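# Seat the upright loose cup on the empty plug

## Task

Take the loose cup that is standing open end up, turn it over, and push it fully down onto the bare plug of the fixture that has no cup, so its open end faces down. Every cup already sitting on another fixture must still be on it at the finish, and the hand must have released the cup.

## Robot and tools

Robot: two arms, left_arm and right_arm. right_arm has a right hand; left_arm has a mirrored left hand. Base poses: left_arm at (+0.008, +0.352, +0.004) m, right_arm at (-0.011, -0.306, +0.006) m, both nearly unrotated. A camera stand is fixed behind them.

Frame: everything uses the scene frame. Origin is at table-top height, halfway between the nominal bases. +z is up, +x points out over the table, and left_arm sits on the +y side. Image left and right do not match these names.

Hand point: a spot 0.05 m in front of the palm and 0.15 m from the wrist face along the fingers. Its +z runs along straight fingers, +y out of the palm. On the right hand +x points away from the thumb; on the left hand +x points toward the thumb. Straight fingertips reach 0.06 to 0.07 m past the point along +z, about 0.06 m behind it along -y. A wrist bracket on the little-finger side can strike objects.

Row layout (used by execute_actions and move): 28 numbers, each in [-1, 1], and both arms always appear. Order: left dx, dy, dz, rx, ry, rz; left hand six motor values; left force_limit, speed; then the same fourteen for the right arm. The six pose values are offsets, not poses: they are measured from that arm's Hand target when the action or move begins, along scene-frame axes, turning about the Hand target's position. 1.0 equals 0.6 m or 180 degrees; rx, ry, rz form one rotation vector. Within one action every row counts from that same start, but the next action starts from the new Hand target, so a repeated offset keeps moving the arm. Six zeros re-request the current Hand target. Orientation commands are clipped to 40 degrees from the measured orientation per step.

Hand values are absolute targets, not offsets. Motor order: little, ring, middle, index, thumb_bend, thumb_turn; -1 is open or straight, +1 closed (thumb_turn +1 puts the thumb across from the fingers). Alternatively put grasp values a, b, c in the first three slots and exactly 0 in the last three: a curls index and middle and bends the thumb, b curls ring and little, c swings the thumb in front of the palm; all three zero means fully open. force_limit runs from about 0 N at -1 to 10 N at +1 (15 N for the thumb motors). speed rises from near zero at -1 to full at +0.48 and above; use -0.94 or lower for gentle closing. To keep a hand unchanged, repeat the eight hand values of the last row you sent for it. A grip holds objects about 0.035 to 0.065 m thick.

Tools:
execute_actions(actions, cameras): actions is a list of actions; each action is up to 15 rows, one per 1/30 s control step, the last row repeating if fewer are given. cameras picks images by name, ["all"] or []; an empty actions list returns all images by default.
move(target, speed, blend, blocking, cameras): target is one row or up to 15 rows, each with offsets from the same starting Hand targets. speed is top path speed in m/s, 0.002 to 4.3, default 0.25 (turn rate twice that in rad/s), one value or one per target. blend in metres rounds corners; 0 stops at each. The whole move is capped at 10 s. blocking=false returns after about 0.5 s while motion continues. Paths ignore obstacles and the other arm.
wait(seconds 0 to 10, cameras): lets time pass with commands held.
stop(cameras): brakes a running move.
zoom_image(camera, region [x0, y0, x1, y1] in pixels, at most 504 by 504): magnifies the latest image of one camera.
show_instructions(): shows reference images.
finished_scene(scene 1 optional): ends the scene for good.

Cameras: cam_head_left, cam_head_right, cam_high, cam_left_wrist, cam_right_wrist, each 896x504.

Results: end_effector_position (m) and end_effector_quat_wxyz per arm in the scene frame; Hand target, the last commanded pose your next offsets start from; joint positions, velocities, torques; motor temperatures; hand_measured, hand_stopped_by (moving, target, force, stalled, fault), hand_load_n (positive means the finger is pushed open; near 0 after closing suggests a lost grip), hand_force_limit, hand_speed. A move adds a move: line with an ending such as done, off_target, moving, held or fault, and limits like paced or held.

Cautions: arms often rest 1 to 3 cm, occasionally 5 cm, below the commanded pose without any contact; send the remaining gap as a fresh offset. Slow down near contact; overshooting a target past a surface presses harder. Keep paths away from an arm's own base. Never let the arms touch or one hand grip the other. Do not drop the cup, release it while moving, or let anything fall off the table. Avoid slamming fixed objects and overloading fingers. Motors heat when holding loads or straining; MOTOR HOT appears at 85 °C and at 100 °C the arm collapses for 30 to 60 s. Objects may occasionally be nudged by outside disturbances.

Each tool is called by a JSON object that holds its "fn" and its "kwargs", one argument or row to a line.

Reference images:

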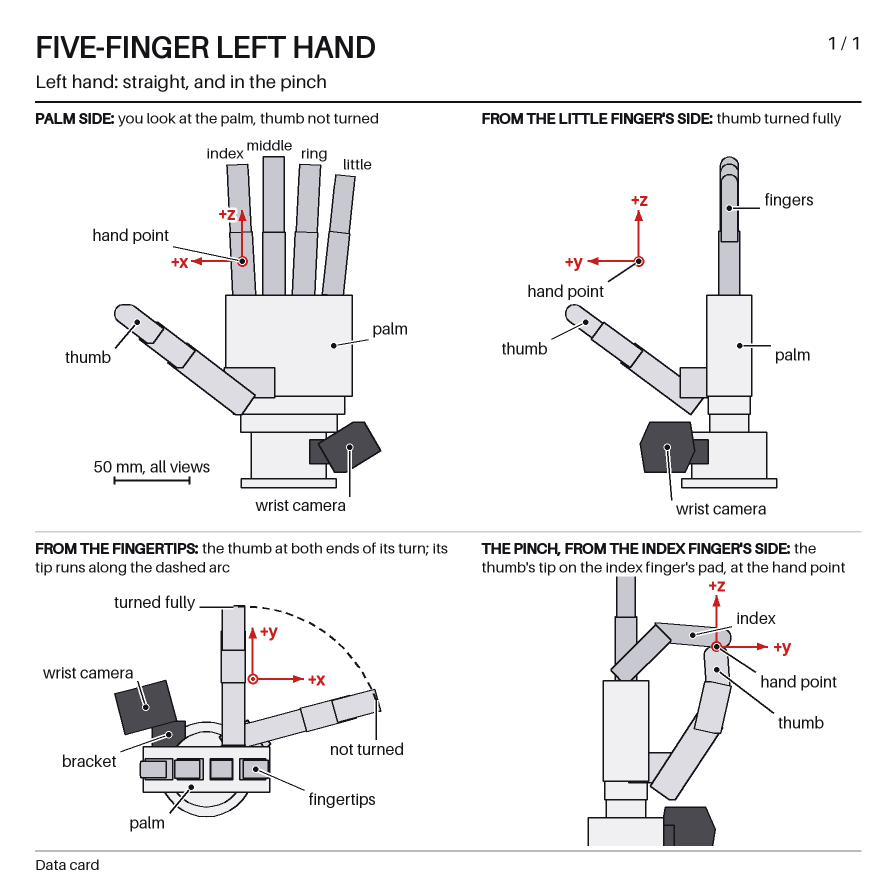

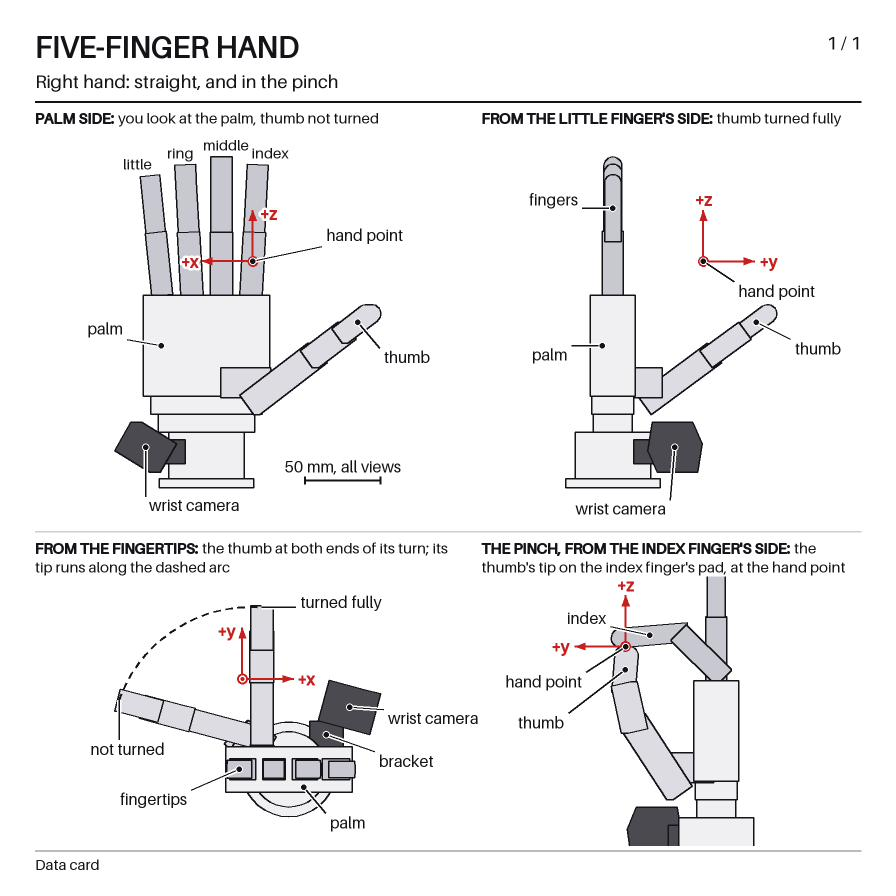

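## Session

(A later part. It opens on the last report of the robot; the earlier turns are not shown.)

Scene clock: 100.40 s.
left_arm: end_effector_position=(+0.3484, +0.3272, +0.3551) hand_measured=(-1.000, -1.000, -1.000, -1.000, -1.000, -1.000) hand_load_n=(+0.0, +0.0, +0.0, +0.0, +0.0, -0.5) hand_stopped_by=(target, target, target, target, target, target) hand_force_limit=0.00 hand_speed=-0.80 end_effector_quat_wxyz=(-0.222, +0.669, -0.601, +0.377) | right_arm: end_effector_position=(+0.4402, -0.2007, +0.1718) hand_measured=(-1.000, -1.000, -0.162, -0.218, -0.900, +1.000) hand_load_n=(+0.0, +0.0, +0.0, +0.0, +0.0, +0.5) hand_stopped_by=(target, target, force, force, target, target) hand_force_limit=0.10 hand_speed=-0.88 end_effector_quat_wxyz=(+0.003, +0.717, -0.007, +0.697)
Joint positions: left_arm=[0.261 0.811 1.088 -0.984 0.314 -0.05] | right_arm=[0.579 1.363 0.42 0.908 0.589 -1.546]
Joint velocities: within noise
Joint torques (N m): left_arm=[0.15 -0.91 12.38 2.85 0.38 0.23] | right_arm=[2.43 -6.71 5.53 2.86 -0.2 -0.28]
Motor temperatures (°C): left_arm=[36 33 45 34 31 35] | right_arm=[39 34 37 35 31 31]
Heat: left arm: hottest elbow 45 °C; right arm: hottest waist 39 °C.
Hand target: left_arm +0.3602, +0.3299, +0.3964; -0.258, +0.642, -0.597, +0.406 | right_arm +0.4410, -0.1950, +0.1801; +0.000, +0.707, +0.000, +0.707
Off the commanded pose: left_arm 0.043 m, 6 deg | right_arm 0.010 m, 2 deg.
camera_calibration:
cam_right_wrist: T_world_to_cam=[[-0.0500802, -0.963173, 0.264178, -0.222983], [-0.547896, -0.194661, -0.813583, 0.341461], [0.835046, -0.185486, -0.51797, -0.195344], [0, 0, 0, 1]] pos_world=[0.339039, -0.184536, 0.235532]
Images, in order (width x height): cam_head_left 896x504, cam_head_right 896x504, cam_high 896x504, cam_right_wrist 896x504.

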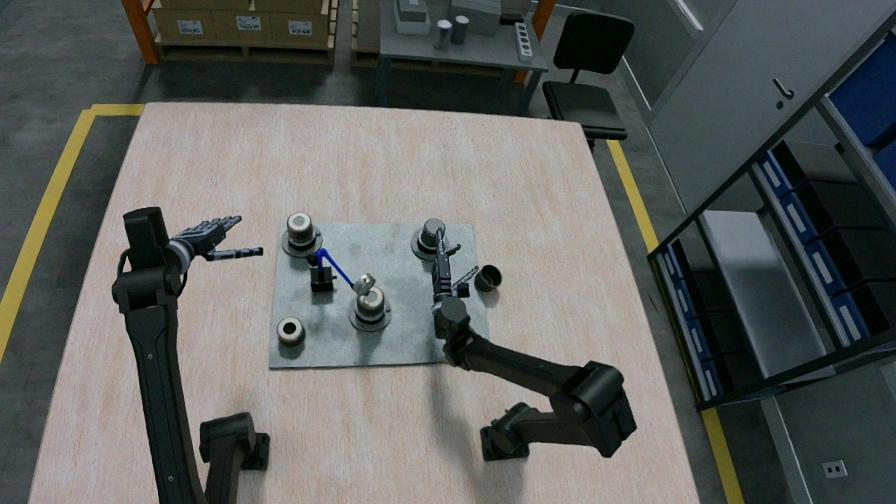

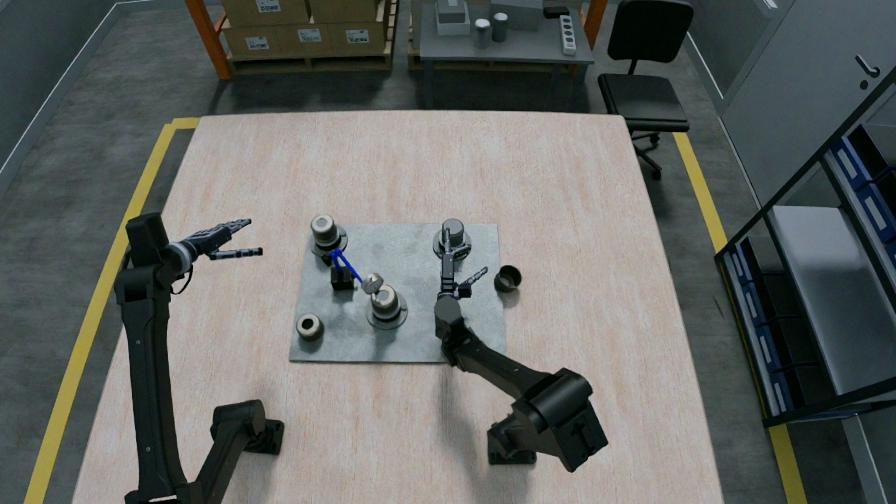

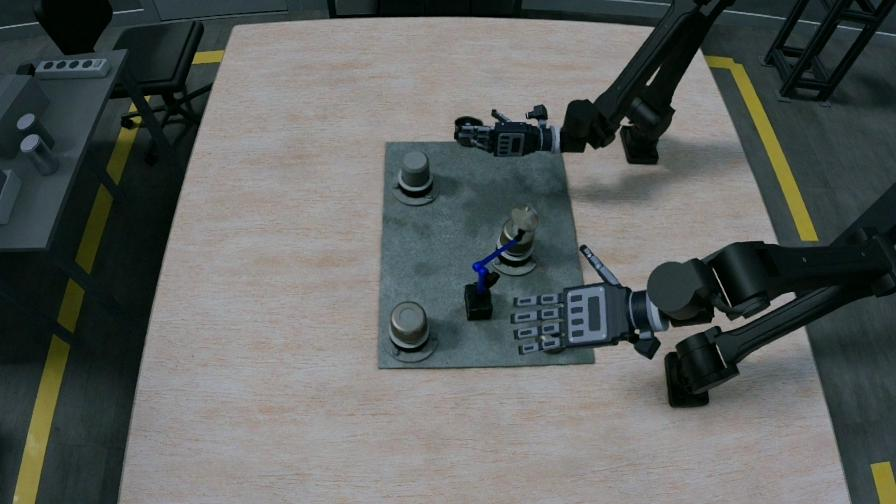

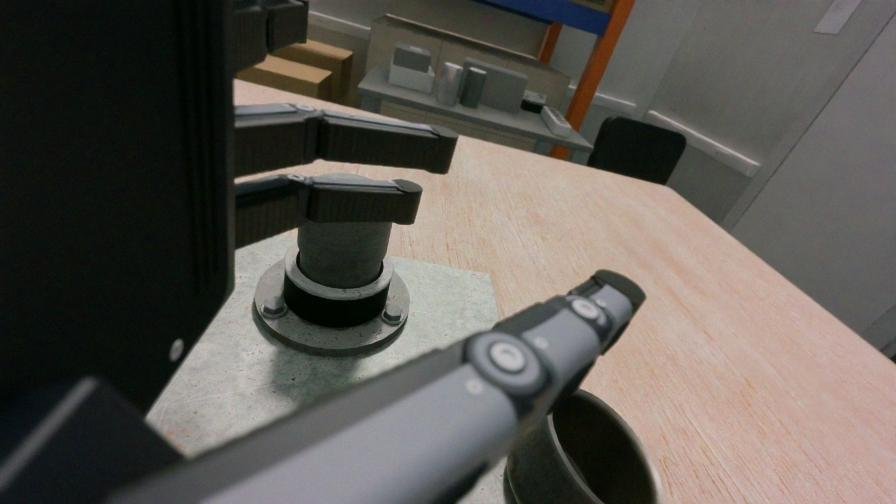

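{"fn": "move", "kwargs": {
  "target": [0,0,0,0,0,0,-1,-1,-1,-1,-1,-1,0,-0.8, 0.023,-0.172,0.03,0.483,0.1523,-0.1523,-1,-1,-1,-1,-1,1,0,-0.2],
  "cameras": ["cam_right_wrist", "cam_high", "cam_head_left"],
  "speed": 0.35
}}

Scene clock: 112.00 s.
left_arm: end_effector_position=(+0.3484, +0.3272, +0.3551) hand_measured=(-1.000, -1.000, -1.000, -1.000, -1.000, -1.000) hand_load_n=(+0.0, +0.0, +0.0, +0.0, +0.0, +0.0) hand_stopped_by=(target, target, target, target, target, target) hand_force_limit=0.00 hand_speed=-0.80 end_effector_quat_wxyz=(-0.222, +0.669, -0.601, +0.377) | right_arm: end_effector_position=(+0.4348, -0.2995, +0.1655) hand_measured=(-1.000, -1.000, -1.000, -1.000, -1.000, +1.000) hand_load_n=(+0.0, +0.0, +0.0, +0.0, +0.0, +0.5) hand_stopped_by=(target, target, target, target, target, target) hand_force_limit=0.00 hand_speed=-0.20 end_effector_quat_wxyz=(-0.305, +0.641, -0.630, +0.315)
Joint positions: left_arm=[0.261 0.811 1.088 -0.984 0.314 -0.05] | right_arm=[-0.063 1.104 0.768 -0.328 -0.044 -0.06]
Joint torques (N m): left_arm=[-0.21 -1.14 12.14 2.61 0.37 0.23] | right_arm=[1.44 -6.18 13.14 0.85 -0.25 0.13]
Heat: left arm: hottest elbow 46 °C; right arm: hottest waist 39 °C.
Hand target: left_arm +0.3602, +0.3299, +0.3964; -0.258, +0.642, -0.597, +0.406 | right_arm +0.4548, -0.2982, +0.1981; -0.326, +0.627, -0.627, +0.327
Off the commanded pose: left_arm 0.043 m, 6 deg | right_arm 0.038 m, 3 deg.
move: off_target (left_arm, right_arm)
camera_calibration:
cam_right_wrist: T_world_to_cam=[[-0.626357, -0.286409, -0.725015, 0.300178], [-0.542937, 0.827664, 0.142097, 0.45995], [0.559371, 0.482641, -0.673916, 0.133298], [0, 0, 0, 1]] pos_world=[0.363179, -0.359045, 0.242107]
Images, in order (width x height): cam_head_left 896x504, cam_high 896x504, cam_right_wrist 896x504.

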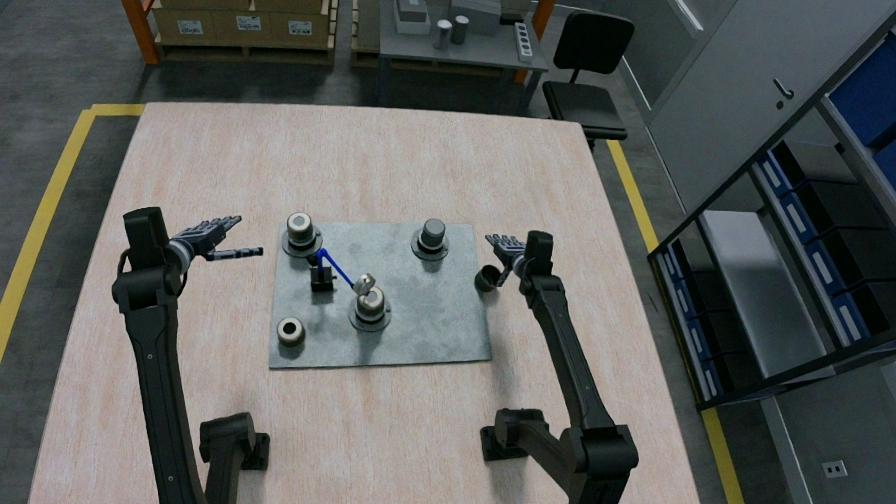

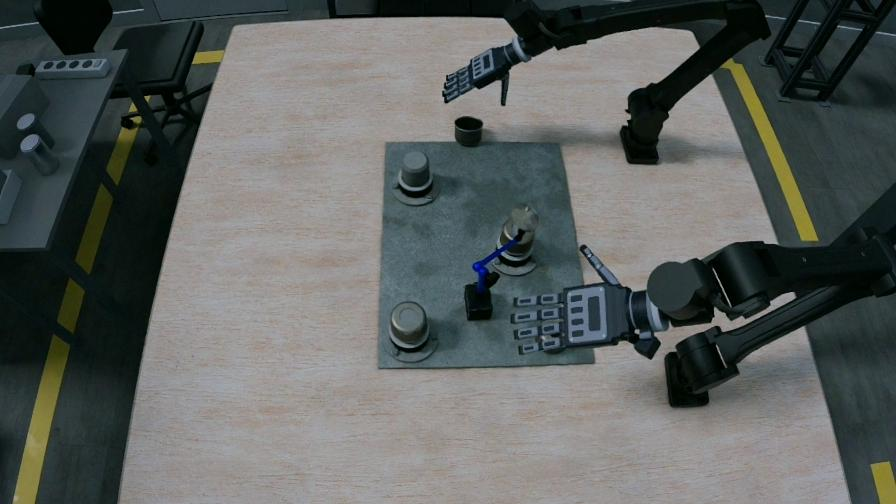

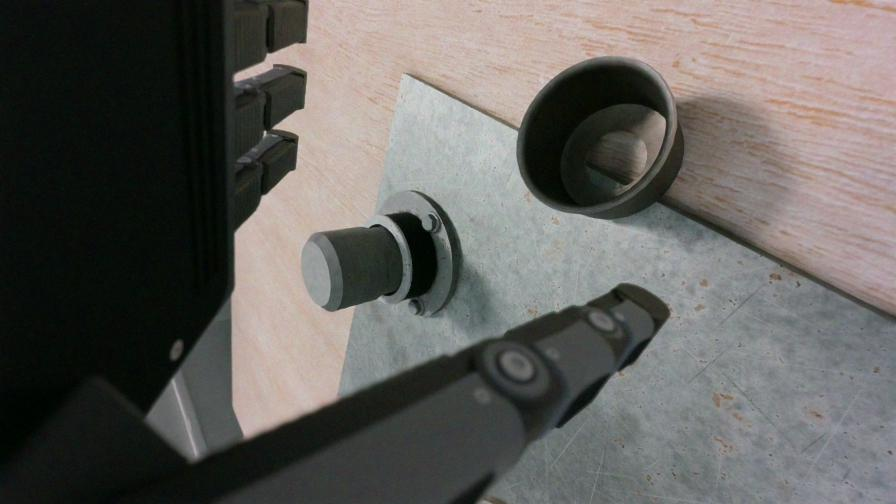

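{"fn": "move", "kwargs": {
  "target": [0,0,0,0,0,0,-1,-1,-1,-1,-1,-1,0,-0.8, 0.003,-0.046,-0.1435,0,0,0,-1,-1,-1,-1,-1,1,0,-0.2],
  "cameras": ["cam_right_wrist"],
  "speed": 0.2
}}

Scene clock: 118.93 s.
left_arm: end_effector_position=(+0.3484, +0.3272, +0.3551) hand_measured=(-1.000, -1.000, -1.000, -1.000, -1.000, -1.000) hand_load_n=(+0.0, +0.0, +0.0, +0.0, +0.0, +0.0) hand_stopped_by=(target, target, target, target, target, target) hand_force_limit=0.00 hand_speed=-0.80 end_effector_quat_wxyz=(-0.222, +0.669, -0.601, +0.377) | right_arm: end_effector_position=(+0.4465, -0.3238, +0.1010) hand_measured=(-1.000, -1.000, -1.000, -1.000, -1.000, +1.000) hand_load_n=(+0.0, +0.0, +0.0, +0.0, +0.0, +0.0) hand_stopped_by=(target, target, target, target, target, target) hand_force_limit=0.00 hand_speed=-0.20 end_effector_quat_wxyz=(-0.315, +0.625, -0.644, +0.309)
Joint positions: left_arm=[0.261 0.811 1.088 -0.984 0.314 -0.05] | right_arm=[-0.141 1.237 0.674 -0.098 -0.109 -0.061]
Joint torques (N m): left_arm=[0.73 -1.73 12.25 2.69 0.38 0.2] | right_arm=[1.26 -7.82 7.88 2.69 -0.29 -0.24]
Heat: left arm: hottest elbow 46 °C; right arm: hottest waist 39 °C.
Hand target: left_arm +0.3602, +0.3299, +0.3964; -0.258, +0.642, -0.597, +0.406 | right_arm +0.4566, -0.3258, +0.1120; -0.326, +0.627, -0.627, +0.327
Off the commanded pose: left_arm 0.043 m, 6 deg | right_arm 0.015 m, 3 deg.
move: off_target (left_arm, right_arm)
camera_calibration:
cam_right_wrist: T_world_to_cam=[[-0.628112, -0.242026, -0.739526, 0.270501], [-0.52204, 0.835839, 0.169845, 0.486089], [0.577018, 0.492744, -0.651347, 0.0881468], [0, 0, 0, 1]] pos_world=[0.3728, -0.384258, 0.174897]
Images, in order (width x height): cam_right_wrist 896x504.

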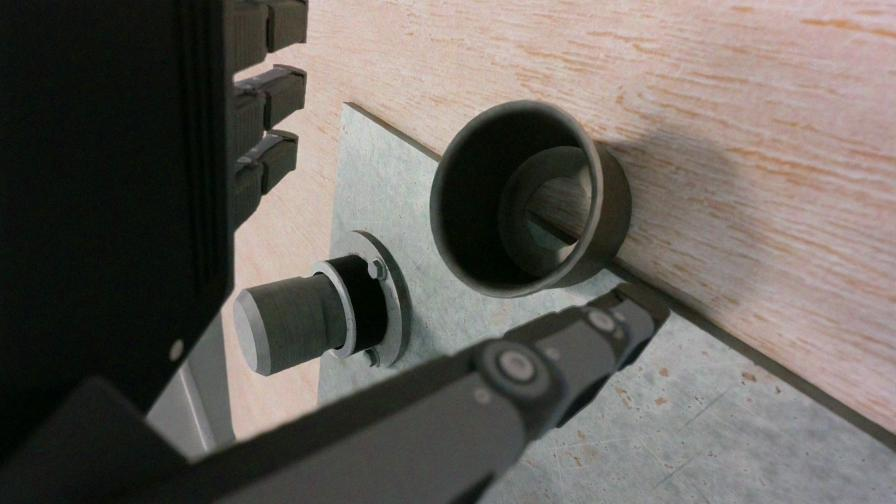

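{"fn": "zoom_image", "kwargs": {
  "camera": "cam_right_wrist",
  "region": [410, 80, 660, 310]
}}

Scaled by 2.016 from the camera's 896x504 image, which has a finer 1280x720 frame.

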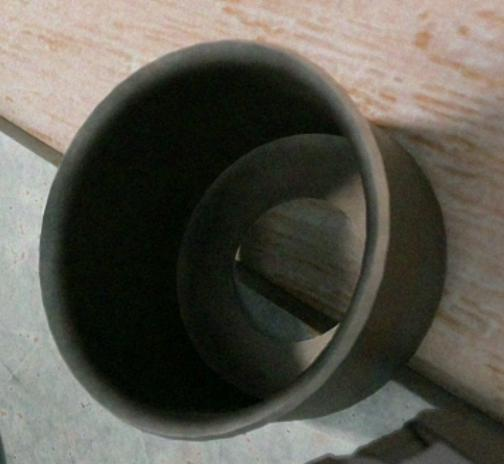

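{"fn": "move", "kwargs": {
  "target": [0,0,0,0,0,0,-1,-1,-1,-1,-1,-1,0,-0.8, 0.0,-0.0125,-0.0885,0,0,0,-1,-1,-1,-1,-1,1,0,-0.2],
  "cameras": ["cam_right_wrist"],
  "speed": 0.12
}}

{"fn": "zoom_image", "kwargs": {
  "camera": "cam_right_wrist",
  "region": [300, 80, 700, 400]
}}

Scene clock: 122.83 s.
left_arm: end_effector_position=(+0.3484, +0.3272, +0.3551) hand_measured=(-1.000, -1.000, -1.000, -1.000, -1.000, -1.000) hand_load_n=(+0.0, +0.0, +0.0, +0.0, +0.0, -0.5) hand_stopped_by=(target, target, target, target, target, target) hand_force_limit=0.00 hand_speed=-0.80 end_effector_quat_wxyz=(-0.222, +0.669, -0.601, +0.377) | right_arm: end_effector_position=(+0.4476, -0.3293, +0.0504) hand_measured=(-1.000, -1.000, -1.000, -1.000, -1.000, +1.000) hand_load_n=(+0.0, +0.0, +0.0, +0.0, +0.0, +0.0) hand_stopped_by=(target, target, target, target, target, target) hand_force_limit=0.00 hand_speed=-0.20 end_effector_quat_wxyz=(-0.317, +0.626, -0.642, +0.310)
Joint positions: left_arm=[0.261 0.811 1.088 -0.984 0.314 -0.05] | right_arm=[-0.158 1.352 0.605 0.089 -0.125 -0.074]
Joint torques (N m): left_arm=[-0.15 -1.26 12.42 2.86 0.31 0.24] | right_arm=[1.14 -8.29 6.82 2.69 -0.3 -0.23]
Heat: left arm: hottest elbow 46 °C; right arm: hottest waist 39 °C.
Hand target: left_arm +0.3602, +0.3299, +0.3964; -0.258, +0.642, -0.597, +0.406 | right_arm +0.4566, -0.3333, +0.0589; -0.326, +0.627, -0.627, +0.327
Off the commanded pose: left_arm 0.043 m, 6 deg | right_arm 0.013 m, 3 deg.
move: off_target (left_arm, right_arm)
camera_calibration:
cam_right_wrist: T_world_to_cam=[[-0.623809, -0.244468, -0.742359, 0.229778], [-0.526046, 0.833807, 0.167457, 0.501135], [0.578046, 0.494977, -0.648738, 0.0573711], [0, 0, 0, 1]] pos_world=[0.373794, -0.390073, 0.123878]
Images, in order (width x height): cam_right_wrist 896x504.

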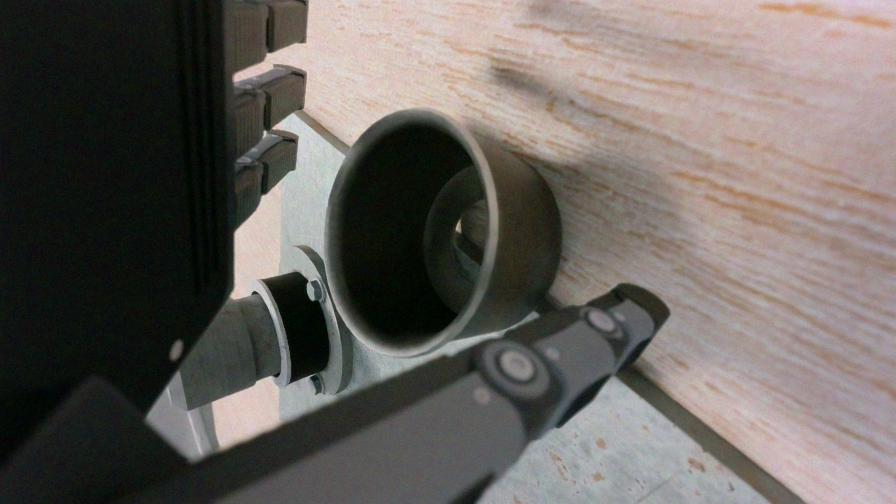

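Scaled by 1.260 from the camera's 896x504 image, which has a finer 1280x720 frame.

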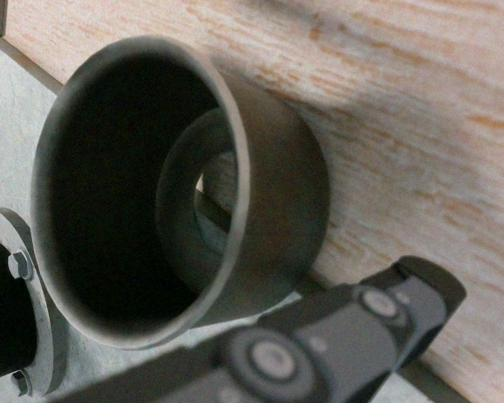

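{"fn": "move", "kwargs": {
  "target": [0,0,0,0,0,0,-1,-1,-1,-1,-1,-1,0,-0.8, 0.0,0.0,-0.006,0,0,0,-1,-1,-1,-0.6,-0.8,1,0,-0.7],
  "cameras": [],
  "speed": 0.12
}}

{"fn": "execute_actions", "kwargs": {
  "actions": [
    [[0,0,0,0,0,0,-1,-1,-1,-1,-1,-1,0,-0.8, 0,0,0,0,0,0,-1,-1,-1,0.2,-0.8,1,0,-0.88]],
    [[0,0,0,0,0,0,-1,-1,-1,-1,-1,-1,0,-0.8, 0,0,0,0,0,0,-1,-1,-1,0.2,-0.8,1,0,-0.88]]
  ],
  "cameras": ["cam_right_wrist"]
}}

Scene clock: 124.77 s.
left_arm: end_effector_position=(+0.3484, +0.3272, +0.3551) hand_measured=(-1.000, -1.000, -1.000, -1.000, -1.000, -1.000) hand_load_n=(+0.0, +0.0, +0.0, +0.0, +0.0, +0.0) hand_stopped_by=(target, target, target, target, target, target) hand_force_limit=0.00 hand_speed=-0.80 end_effector_quat_wxyz=(-0.222, +0.669, -0.601, +0.377) | right_arm: end_effector_position=(+0.4501, -0.3297, +0.0508) hand_measured=(-1.000, -1.000, -1.000, -0.600, -0.800, +1.000) hand_load_n=(+0.0, +0.0, +0.0, +0.0, +0.0, +0.0) hand_stopped_by=(target, target, target, target, target, target) hand_force_limit=0.00 hand_speed=-0.70 end_effector_quat_wxyz=(-0.319, +0.625, -0.640, +0.314)
Joint positions: left_arm=[0.261 0.811 1.088 -0.984 0.314 -0.05] | right_arm=[-0.158 1.357 0.605 0.103 -0.125 -0.074]
Joint torques (N m): left_arm=[0.44 -0.5 12.21 2.62 0.33 0.21] | right_arm=[1.08 -8.12 6.42 2.71 -0.3 -0.24]
Heat: left arm: hottest elbow 46 °C; right arm: hottest waist 39 °C.
Hand target: left_arm +0.3602, +0.3299, +0.3964; -0.258, +0.642, -0.597, +0.406 | right_arm +0.4566, -0.3333, +0.0553; -0.326, +0.627, -0.627, +0.327
Off the commanded pose: left_arm 0.043 m, 6 deg | right_arm 0.009 m, 2 deg.
move: off_target (left_arm)
No camera images: "cameras" was empty.

Scene clock: 126.07 s.
left_arm: end_effector_position=(+0.3484, +0.3272, +0.3551) hand_measured=(-1.000, -1.000, -1.000, -1.000, -1.000, -1.000) hand_load_n=(+0.0, +0.0, +0.0, +0.0, +0.0, +0.0) hand_stopped_by=(target, target, target, target, target, target) hand_force_limit=0.00 hand_speed=-0.80 end_effector_quat_wxyz=(-0.222, +0.669, -0.601, +0.377) | right_arm: end_effector_position=(+0.4516, -0.3313, +0.0521) hand_measured=(-1.000, -1.000, -1.000, -0.302, -0.802, +1.000) hand_load_n=(+0.0, +0.0, +0.0, +5.5, +7.0, -1.0) hand_stopped_by=(target, target, target, force, target, target) hand_force_limit=0.00 hand_speed=-0.88 end_effector_quat_wxyz=(-0.321, +0.623, -0.639, +0.317)
Joint positions: left_arm=[0.261 0.811 1.088 -0.984 0.314 -0.05] | right_arm=[-0.161 1.357 0.605 0.11 -0.125 -0.074]
Joint torques (N m): left_arm=[1.03 -1.2 12.31 2.56 0.39 0.21] | right_arm=[1.14 -8.12 6.42 2.36 -0.31 -0.24]
Heat: left arm: hottest elbow 46 °C; right arm: hottest waist 39 °C.
Hand target: left_arm +0.3602, +0.3299, +0.3964; -0.258, +0.642, -0.597, +0.406 | right_arm +0.4566, -0.3333, +0.0553; -0.326, +0.627, -0.627, +0.327
Off the commanded pose: left_arm 0.043 m, 6 deg | right_arm 0.006 m, 2 deg.
Step readings (end_effector_position of left_arm | right_arm):
0: (+0.3484, +0.3272, +0.3551) | (+0.4501, -0.3297, +0.0508)
1: (+0.3484, +0.3272, +0.3551) | (+0.4501, -0.3297, +0.0508)
2: (+0.3484, +0.3272, +0.3551) | (+0.4501, -0.3297, +0.0508)
4: (+0.3484, +0.3272, +0.3551) | (+0.4501, -0.3297, +0.0508)
8: (+0.3484, +0.3272, +0.3551) | (+0.4504, -0.3297, +0.0510)
15: (+0.3484, +0.3272, +0.3551) | (+0.4510, -0.3305, +0.0516)
16: (+0.3484, +0.3272, +0.3551) | (+0.4510, -0.3305, +0.0516)
17: (+0.3484, +0.3272, +0.3551) | (+0.4510, -0.3305, +0.0516)
19: (+0.3484, +0.3272, +0.3551) | (+0.4509, -0.3312, +0.0516)
23: (+0.3484, +0.3272, +0.3551) | (+0.4513, -0.3313, +0.0518)
30: (+0.3484, +0.3272, +0.3551) | (+0.4516, -0.3313, +0.0521)
camera_calibration:
cam_right_wrist: T_world_to_cam=[[-0.612102, -0.24458, -0.752005, 0.228178], [-0.526186, 0.835855, 0.156444, 0.505992], [0.590304, 0.491454, -0.640323, 0.050105], [0, 0, 0, 1]] pos_world=[0.376337, -0.391753, 0.124515]
Images, in order (width x height): cam_right_wrist 896x504.

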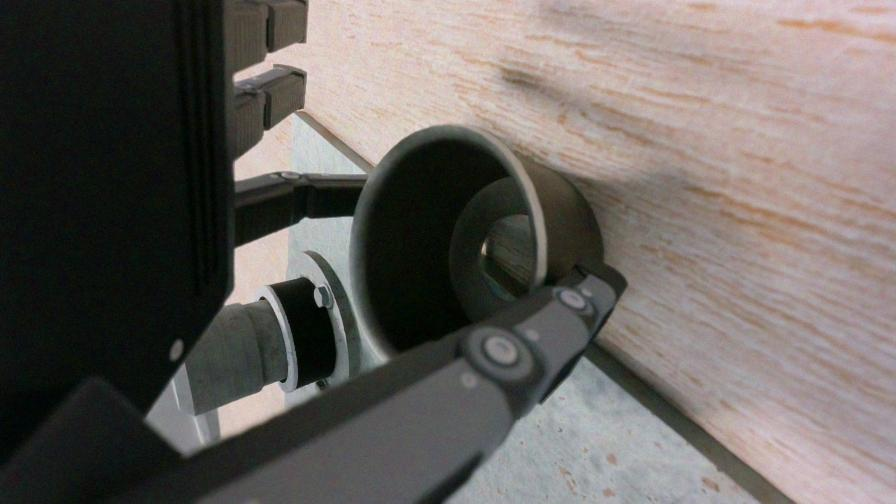

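{"fn": "move", "kwargs": {
  "target": [0,0,0,0,0,0,-1,-1,-1,-1,-1,-1,0,-0.8, 0.0,0.0,0.07,0,0,0,-1,-1,-1,0.2,-0.8,1,0,-0.88],
  "cameras": ["cam_right_wrist"],
  "speed": 0.08
}}

Scene clock: 127.87 s.
left_arm: end_effector_position=(+0.3484, +0.3272, +0.3551) hand_measured=(-1.000, -1.000, -1.000, -1.000, -1.000, -1.000) hand_load_n=(+0.0, +0.0, +0.0, +0.0, +0.0, +0.0) hand_stopped_by=(target, target, target, target, target, target) hand_force_limit=0.00 hand_speed=-0.80 end_effector_quat_wxyz=(-0.222, +0.669, -0.601, +0.377) | right_arm: end_effector_position=(+0.4297, -0.3293, +0.0570) hand_measured=(-1.000, -1.000, -1.000, -0.302, -0.802, +1.000) hand_load_n=(+0.0, +0.0, +0.0, +5.5, +7.0, -1.0) hand_stopped_by=(target, target, target, force, target, target) hand_force_limit=0.00 hand_speed=-0.88 end_effector_quat_wxyz=(-0.301, +0.635, -0.647, +0.296)
Joint positions: left_arm=[0.261 0.811 1.088 -0.984 0.314 -0.05] | right_arm=[-0.162 1.296 0.605 -0.015 -0.125 -0.087]
Joint torques (N m): left_arm=[0.32 -1.96 12.26 2.45 0.37 0.18] | right_arm=[1.32 -10.64 11.12 1.13 -0.28 -0.17]
Heat: left arm: hottest elbow 46 °C; right arm: hottest waist 39 °C.
Hand target: left_arm +0.3602, +0.3299, +0.3964; -0.258, +0.642, -0.597, +0.406 | right_arm +0.4566, -0.3333, +0.0973; -0.326, +0.627, -0.627, +0.327
Off the commanded pose: left_arm 0.043 m, 6 deg | right_arm 0.049 m, 5 deg.
move: off_target (left_arm, right_arm)
camera_calibration:
cam_right_wrist: T_world_to_cam=[[-0.656957, -0.249349, -0.711501, 0.234445], [-0.521054, 0.832233, 0.18945, 0.486771], [0.544895, 0.495191, -0.676665, 0.0879095], [0, 0, 0, 1]] pos_world=[0.359752, -0.39018, 0.134074]
Images, in order (width x height): cam_right_wrist 896x504.

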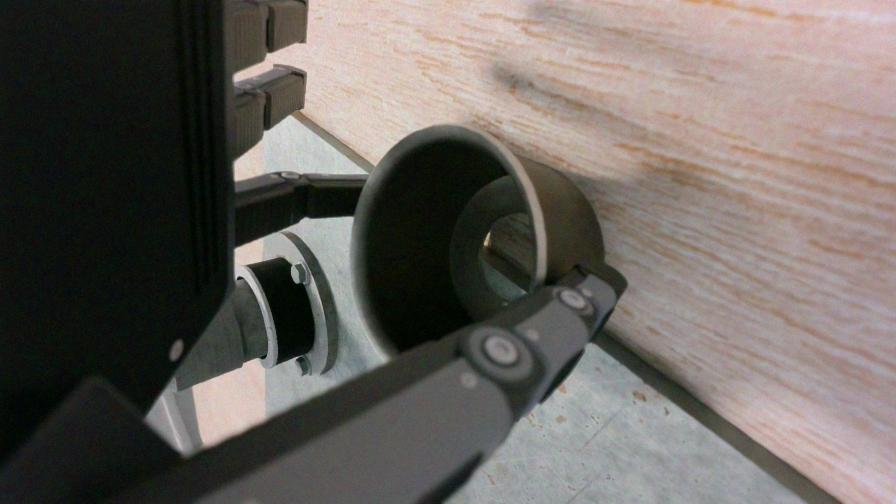

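{"fn": "move", "kwargs": {
  "target": [0,0,0,0,0,0,-1,-1,-1,-1,-1,-1,0,-0.8, 0.0,0.0,0.06,0,0,0,-1,-1,-1,0.2,-0.8,1,0,-0.88],
  "cameras": ["cam_right_wrist"],
  "speed": 0.08
}}

Scene clock: 129.43 s.
left_arm: end_effector_position=(+0.3484, +0.3272, +0.3551) hand_measured=(-1.000, -1.000, -1.000, -1.000, -1.000, -1.000) hand_load_n=(-0.5, +0.0, +0.0, +0.0, +0.0, +0.0) hand_stopped_by=(target, target, target, target, target, target) hand_force_limit=0.00 hand_speed=-0.80 end_effector_quat_wxyz=(-0.222, +0.669, -0.601, +0.377) | right_arm: end_effector_position=(+0.4265, -0.3289, +0.0875) hand_measured=(-1.000, -1.000, -1.000, -0.302, -0.802, +1.000) hand_load_n=(+0.0, +0.0, +0.0, +5.5, +7.0, -1.0) hand_stopped_by=(target, target, target, force, target, target) hand_force_limit=0.00 hand_speed=-0.88 end_effector_quat_wxyz=(-0.299, +0.636, -0.648, +0.293)
Joint positions: left_arm=[0.261 0.811 1.088 -0.984 0.314 -0.05] | right_arm=[-0.162 1.224 0.648 -0.138 -0.125 -0.089]
Joint torques (N m): left_arm=[0.21 -1.55 12.36 2.62 0.32 0.24] | right_arm=[1.2 -9.64 12.74 1.13 -0.28 -0.19]
Heat: left arm: hottest elbow 47 °C; right arm: hottest waist 39 °C.
Hand target: left_arm +0.3602, +0.3299, +0.3964; -0.258, +0.642, -0.597, +0.406 | right_arm +0.4566, -0.3333, +0.1333; -0.326, +0.627, -0.627, +0.327
Off the commanded pose: left_arm 0.043 m, 6 deg | right_arm 0.055 m, 6 deg.
move: off_target (left_arm, right_arm)
camera_calibration:
cam_right_wrist: T_world_to_cam=[[-0.662093, -0.249859, -0.706543, 0.255748], [-0.520375, 0.831723, 0.19351, 0.47811], [0.539298, 0.495789, -0.680699, 0.11301], [0, 0, 0, 1]] pos_world=[0.357179, -0.389784, 0.165104]
Images, in order (width x height): cam_right_wrist 896x504.

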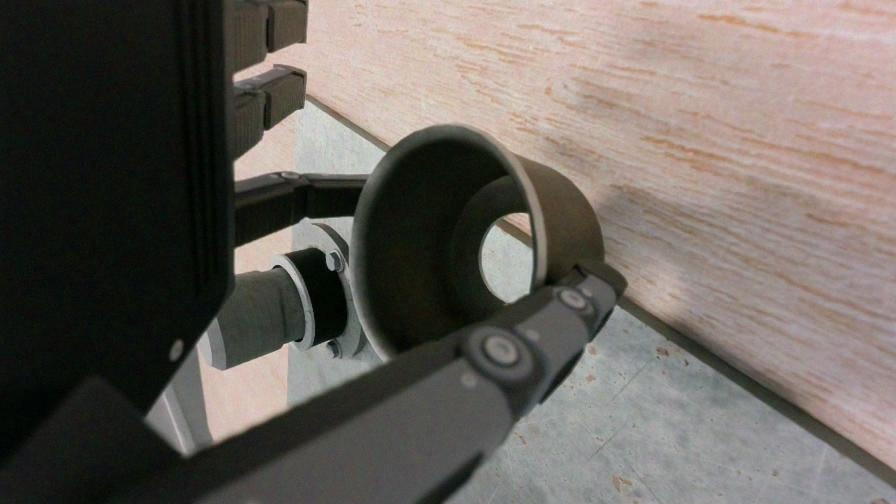

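{"fn": "move", "kwargs": {
  "target": [0,0,0,0,0,0,-1,-1,-1,-1,-1,-1,0,-0.8, -0.051,0.164,0.01,-0.483,-0.1523,0.1523,-1,-1,-1,0.2,-0.8,1,0,-0.88],
  "cameras": ["cam_right_wrist", "cam_head_right"],
  "speed": 0.22
}}

Scene clock: 135.83 s.
left_arm: end_effector_position=(+0.3484, +0.3272, +0.3551) hand_measured=(-1.000, -1.000, -1.000, -1.000, -1.000, -1.000) hand_load_n=(+0.0, +0.0, +0.0, +0.0, +0.0, -0.5) hand_stopped_by=(target, target, target, target, target, target) hand_force_limit=0.00 hand_speed=-0.80 end_effector_quat_wxyz=(-0.222, +0.669, -0.601, +0.377) | right_arm: end_effector_position=(+0.4215, -0.2371, +0.1202) hand_measured=(-1.000, -1.000, -1.000, -0.302, -0.802, +1.000) hand_load_n=(+0.0, +0.0, +0.0, +6.0, +6.5, +1.0) hand_stopped_by=(target, target, target, force, target, target) hand_force_limit=0.00 hand_speed=-0.88 end_effector_quat_wxyz=(-0.003, +0.728, -0.004, +0.686)
Joint positions: left_arm=[0.261 0.811 1.088 -0.984 0.314 -0.05] | right_arm=[0.496 1.466 0.297 1.101 0.494 -1.529]
Joint torques (N m): left_arm=[0.32 -0.62 12.18 2.54 0.3 0.22] | right_arm=[2.43 -7.24 4.63 3.63 -0.18 -0.46]
Heat: left arm: hottest elbow 47 °C; right arm: hottest waist 39 °C.
Hand target: left_arm +0.3602, +0.3299, +0.3964; -0.258, +0.642, -0.597, +0.406 | right_arm +0.4260, -0.2349, +0.1393; +0.000, +0.707, +0.000, +0.707
Off the commanded pose: left_arm 0.043 m, 6 deg | right_arm 0.020 m, 3 deg.
move: off_target (left_arm, right_arm)
camera_calibration:
cam_right_wrist: T_world_to_cam=[[-0.0311929, -0.964859, 0.260911, -0.253327], [-0.569856, -0.197289, -0.79771, 0.288837], [0.821152, -0.173565, -0.543677, -0.201445], [0, 0, 0, 1]] pos_world=[0.322111, -0.222404, 0.186983]
Images, in order (width x height): cam_head_right 896x504, cam_right_wrist 896x504.

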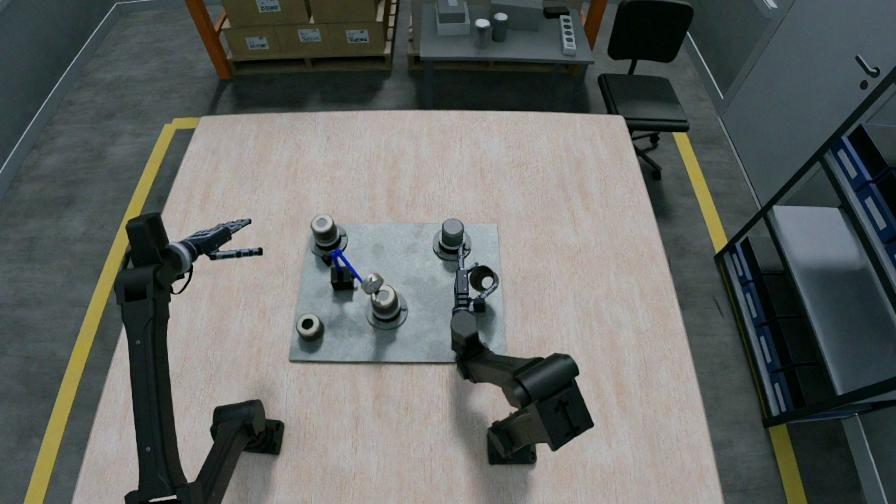

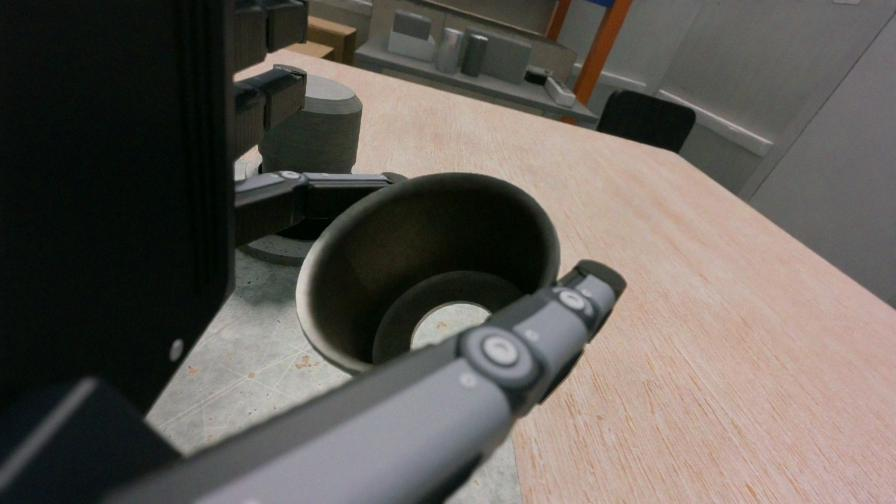

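{"fn": "move", "kwargs": {
  "target": [0,0,0,0,0,0,-1,-1,-1,-1,-1,-1,0,-0.8, 0.052,0.042,-0.01,0.483,0.1523,-0.1523,-1,-1,-1,0.2,-0.8,1,0,-0.88],
  "cameras": ["cam_right_wrist"],
  "speed": 0.25
}}

Scene clock: 145.80 s.
left_arm: end_effector_position=(+0.3484, +0.3272, +0.3551) hand_measured=(-1.000, -1.000, -1.000, -1.000, -1.000, -1.000) hand_load_n=(+0.0, +0.0, +0.0, +0.0, +0.0, +0.0) hand_stopped_by=(target, target, target, target, target, target) hand_force_limit=0.00 hand_speed=-0.80 end_effector_quat_wxyz=(-0.222, +0.669, -0.601, +0.377) | right_arm: end_effector_position=(+0.4246, -0.2158, +0.0922) hand_measured=(-1.000, -1.000, -1.000, -0.302, -0.802, +1.000) hand_load_n=(-0.5, +0.0, +0.0, +5.0, +6.5, -1.0) hand_stopped_by=(target, target, target, force, target, target) hand_force_limit=0.00 hand_speed=-0.88 end_effector_quat_wxyz=(-0.293, +0.653, -0.626, +0.309)
Joint positions: left_arm=[0.261 0.811 1.088 -0.984 0.314 -0.05] | right_arm=[0.194 1.208 0.648 -0.141 0.151 0.08]
Joint torques (N m): left_arm=[1.03 -1.32 12.29 2.45 0.39 0.26] | right_arm=[1.2 -7.77 13.2 1.16 -0.16 0.2]
Heat: left arm: hottest elbow 47 °C; right arm: hottest waist 39 °C.
Hand target: left_arm +0.3602, +0.3299, +0.3964; -0.258, +0.642, -0.597, +0.406 | right_arm +0.4572, -0.2097, +0.1333; -0.326, +0.627, -0.627, +0.327
Off the commanded pose: left_arm 0.043 m, 6 deg | right_arm 0.053 m, 5 deg.
move: off_target (left_arm, right_arm)
camera_calibration:
cam_right_wrist: T_world_to_cam=[[-0.641339, -0.308863, -0.702345, 0.264032], [-0.553088, 0.820548, 0.144203, 0.398194], [0.531769, 0.480941, -0.697078, 0.062737], [0, 0, 0, 1]] pos_world=[0.356209, -0.27536, 0.171754]
Images, in order (width x height): cam_right_wrist 896x504.

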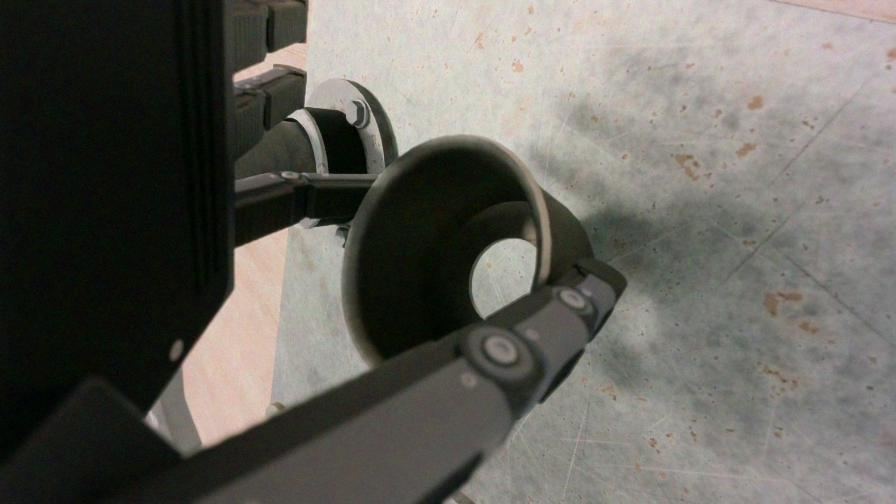

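{"fn": "move", "kwargs": {
  "target": [0,0,0,0,0,0,-1,-1,-1,-1,-1,-1,0,-0.8, -0.01,0,-0.12,0,0,0,-1,-1,-1,0.2,-0.8,1,0,-0.88],
  "cameras": ["cam_right_wrist"],
  "speed": 0.12
}}

Scene clock: 147.70 s.
left_arm: end_effector_position=(+0.3484, +0.3272, +0.3551) hand_measured=(-1.000, -1.000, -1.000, -1.000, -1.000, -1.000) hand_load_n=(+0.0, +0.0, +0.0, +0.0, +0.0, +0.0) hand_stopped_by=(target, target, target, target, target, target) hand_force_limit=0.00 hand_speed=-0.80 end_effector_quat_wxyz=(-0.222, +0.669, -0.601, +0.377) | right_arm: end_effector_position=(+0.4395, -0.2069, +0.0553) hand_measured=(-1.000, -1.000, -1.000, -0.302, -0.802, +1.000) hand_load_n=(+0.0, +0.0, +0.0, +2.0, +4.5, -1.0) hand_stopped_by=(target, target, target, force, target, target) hand_force_limit=0.00 hand_speed=-0.88 end_effector_quat_wxyz=(-0.313, +0.645, -0.621, +0.316)
Joint positions: left_arm=[0.261 0.811 1.088 -0.984 0.314 -0.05] | right_arm=[0.204 1.325 0.599 0.069 0.149 0.09]
Joint torques (N m): left_arm=[0.32 -1.44 12.11 2.65 0.38 0.18] | right_arm=[1.49 -7.24 6.8 3.02 0.06 0.13]
Heat: left arm: hottest elbow 47 °C; right arm: hottest waist 39 °C.
Hand target: left_arm +0.3602, +0.3299, +0.3964; -0.258, +0.642, -0.597, +0.406 | right_arm +0.4512, -0.2097, +0.0613; -0.326, +0.627, -0.627, +0.327
Off the commanded pose: left_arm 0.043 m, 6 deg | right_arm 0.013 m, 3 deg.
move: off_target (left_arm, right_arm)
camera_calibration:
cam_right_wrist: T_world_to_cam=[[-0.60859, -0.299123, -0.734944, 0.239861], [-0.563423, 0.815095, 0.134813, 0.4084], [0.558724, 0.496131, -0.664592, 0.0143175], [0, 0, 0, 1]] pos_world=[0.36808, -0.26824, 0.130742]
Images, in order (width x height): cam_right_wrist 896x504.

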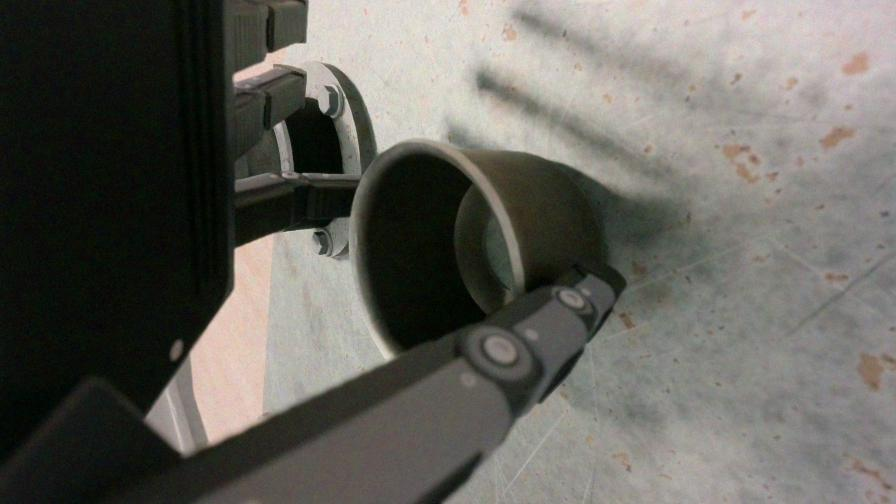

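{"fn": "execute_actions", "kwargs": {
  "actions": [
    [[0,0,0,0,0,0,-1,-1,-1,-1,-1,-1,0,-0.8, 0,0,0,0,0,0,-1,-1,-0.75,-0.75,-1,1,0,-0.6]]
  ],
  "cameras": []
}}

{"fn": "move", "kwargs": {
  "target": [
    [0,0,0,0,0,0,-1,-1,-1,-1,-1,-1,0,-0.8, 0,0.005,0.115,0,0,0,-1,-1,-0.75,-0.75,-1,1,0,-0.6],
    [0,0,0,0,0,0,-1,-1,-1,-1,-1,-1,0,-0.8, 0,0.012,0.005,0,0,0,-1,-1,-0.75,-0.75,-1,1,0,-0.6]
  ],
  "cameras": ["cam_right_wrist"],
  "speed": [0.2, 0.15]
}}

Scene clock: 149.63 s.
left_arm: end_effector_position=(+0.3484, +0.3272, +0.3551) hand_measured=(-1.000, -1.000, -1.000, -1.000, -1.000, -1.000) hand_load_n=(+0.0, +0.0, +0.0, +0.0, +0.0, +0.0) hand_stopped_by=(target, target, target, target, target, target) hand_force_limit=0.00 hand_speed=-0.80 end_effector_quat_wxyz=(-0.222, +0.669, -0.601, +0.377) | right_arm: end_effector_position=(+0.4405, -0.2067, +0.0533) hand_measured=(-1.000, -1.000, -0.750, -0.750, -1.000, +1.000) hand_load_n=(+0.0, +0.0, +0.0, +0.0, +0.0, +0.0) hand_stopped_by=(target, target, target, target, target, target) hand_force_limit=0.00 hand_speed=-0.60 end_effector_quat_wxyz=(-0.313, +0.645, -0.621, +0.316)
Joint positions: left_arm=[0.261 0.811 1.088 -0.984 0.314 -0.05] | right_arm=[0.204 1.332 0.599 0.077 0.149 0.09]
Joint torques (N m): left_arm=[0.67 -1.79 12.44 2.35 0.38 0.24] | right_arm=[1.38 -7.77 6.78 2.73 0.05 0.13]
Heat: left arm: hottest elbow 47 °C; right arm: hottest waist 39 °C.
Hand target: left_arm +0.3602, +0.3299, +0.3964; -0.258, +0.642, -0.597, +0.406 | right_arm +0.4512, -0.2097, +0.0613; -0.326, +0.627, -0.627, +0.327
Off the commanded pose: left_arm 0.043 m, 6 deg | right_arm 0.014 m, 3 deg.
Step readings (end_effector_position of left_arm | right_arm):
0: (+0.3484, +0.3272, +0.3551) | (+0.4395, -0.2069, +0.0553)
1: (+0.3484, +0.3272, +0.3551) | (+0.4395, -0.2069, +0.0553)
2: (+0.3484, +0.3272, +0.3551) | (+0.4395, -0.2069, +0.0553)
4: (+0.3484, +0.3272, +0.3551) | (+0.4400, -0.2069, +0.0552)
8: (+0.3484, +0.3272, +0.3551) | (+0.4406, -0.2068, +0.0540)
15: (+0.3484, +0.3272, +0.3551) | (+0.4405, -0.2067, +0.0533)
No camera images: "cameras" was empty.

Scene clock: 152.30 s.
left_arm: end_effector_position=(+0.3484, +0.3272, +0.3551) hand_measured=(-1.000, -1.000, -1.000, -1.000, -1.000, -1.000) hand_load_n=(+0.5, +0.0, +0.0, +0.0, +0.0, +0.0) hand_stopped_by=(target, target, target, target, target, target) hand_force_limit=0.00 hand_speed=-0.80 end_effector_quat_wxyz=(-0.222, +0.669, -0.601, +0.377) | right_arm: end_effector_position=(+0.4416, -0.2087, +0.0542) hand_measured=(-1.000, -1.000, -0.750, -0.750, -1.000, +1.000) hand_load_n=(+0.0, +0.0, +0.0, +0.0, +0.0, +0.0) hand_stopped_by=(target, target, target, target, target, target) hand_force_limit=0.00 hand_speed=-0.60 end_effector_quat_wxyz=(-0.309, +0.641, -0.627, +0.318)
Joint positions: left_arm=[0.261 0.811 1.088 -0.984 0.314 -0.05] | right_arm=[0.204 1.332 0.605 0.064 0.163 0.101]
Joint torques (N m): left_arm=[-0.03 -1.55 12.27 2.85 0.37 0.26] | right_arm=[2.61 -8.18 7.01 2.67 0.13 0.13]
Heat: left arm: hottest elbow 47 °C; right arm: hottest waist 39 °C.
Hand target: left_arm +0.3602, +0.3299, +0.3964; -0.258, +0.642, -0.597, +0.406 | right_arm +0.4512, -0.2025, +0.0643; -0.326, +0.627, -0.627, +0.327
Off the commanded pose: left_arm 0.043 m, 6 deg | right_arm 0.015 m, 3 deg.
move: off_target (left_arm, right_arm)
camera_calibration:
cam_right_wrist: T_world_to_cam=[[-0.616917, -0.289197, -0.731969, 0.245354], [-0.54854, 0.824924, 0.136397, 0.406564], [0.564374, 0.48566, -0.667545, 0.00872547], [0, 0, 0, 1]] pos_world=[0.369455, -0.268666, 0.129962]
Images, in order (width x height): cam_right_wrist 896x504.

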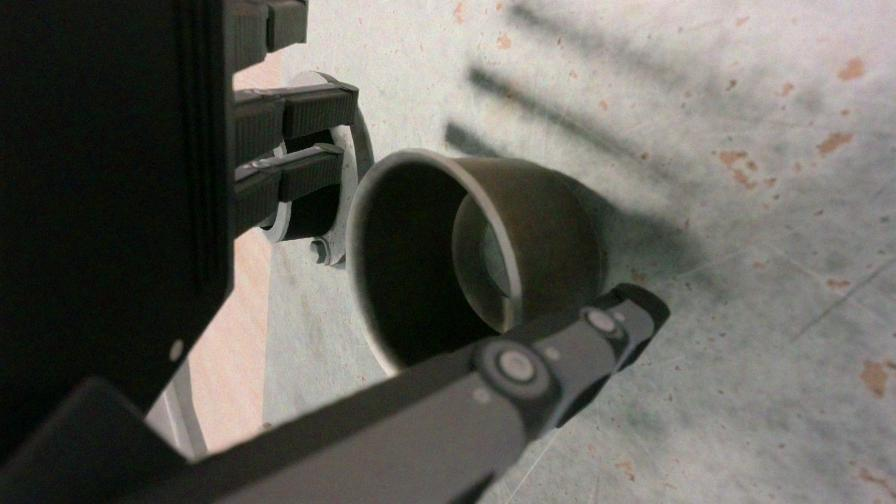

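{"fn": "move", "kwargs": {
  "target": [
    [0,0,0,0,0,0,-1,-1,-1,-1,-1,-1,0,-0.8, -0.0167,0.012,0.1,0,0,0,-1,-1,-0.75,-0.75,-1,1,0,-0.6],
    [0,0,0,0,0,0,-1,-1,-1,-1,-1,-1,0,-0.8, -0.0167,0.012,0.006,0,0,0,-1,-1,-0.75,-0.75,-1,1,0,-0.6]
  ],
  "cameras": ["cam_right_wrist"],
  "speed": [0.2, 0.15]
}}

Scene clock: 155.97 s.
left_arm: end_effector_position=(+0.3484, +0.3272, +0.3551) hand_measured=(-1.000, -1.000, -1.000, -1.000, -1.000, -1.000) hand_load_n=(+0.0, +0.0, +0.0, +0.0, +0.0, +0.0) hand_stopped_by=(target, target, target, target, target, target) hand_force_limit=0.00 hand_speed=-0.80 end_effector_quat_wxyz=(-0.222, +0.669, -0.601, +0.377) | right_arm: end_effector_position=(+0.4308, -0.1986, +0.0579) hand_measured=(-1.000, -1.000, -0.750, -0.750, -1.000, +1.000) hand_load_n=(+0.0, +0.0, +0.0, +0.0, +0.0, +0.0) hand_stopped_by=(target, target, target, target, target, target) hand_force_limit=0.00 hand_speed=-0.60 end_effector_quat_wxyz=(-0.310, +0.643, -0.625, +0.317)
Joint positions: left_arm=[0.261 0.811 1.088 -0.984 0.314 -0.05] | right_arm=[0.238 1.3 0.59 0.044 0.184 0.118]
Joint torques (N m): left_arm=[0.26 -2.02 12.14 2.54 0.31 0.22] | right_arm=[2.55 -7.77 7.08 2.66 0.14 0.13]
Heat: left arm: hottest elbow 47 °C; right arm: hottest waist 39 °C.
Hand target: left_arm +0.3602, +0.3299, +0.3964; -0.258, +0.642, -0.597, +0.406 | right_arm +0.4412, -0.1953, +0.0679; -0.326, +0.627, -0.627, +0.327
Off the commanded pose: left_arm 0.043 m, 6 deg | right_arm 0.015 m, 3 deg.
move: off_target (left_arm, right_arm)
camera_calibration:
cam_right_wrist: T_world_to_cam=[[-0.615022, -0.293388, -0.731896, 0.242648], [-0.553993, 0.821287, 0.136307, 0.393492], [0.561105, 0.489297, -0.667645, 0.0145365], [0, 0, 0, 1]] pos_world=[0.35907, -0.259093, 0.133663]
Images, in order (width x height): cam_right_wrist 896x504.

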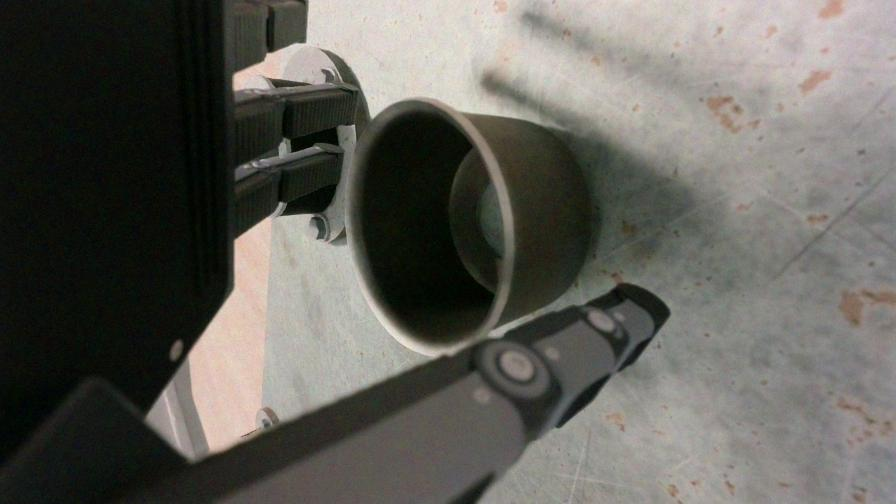

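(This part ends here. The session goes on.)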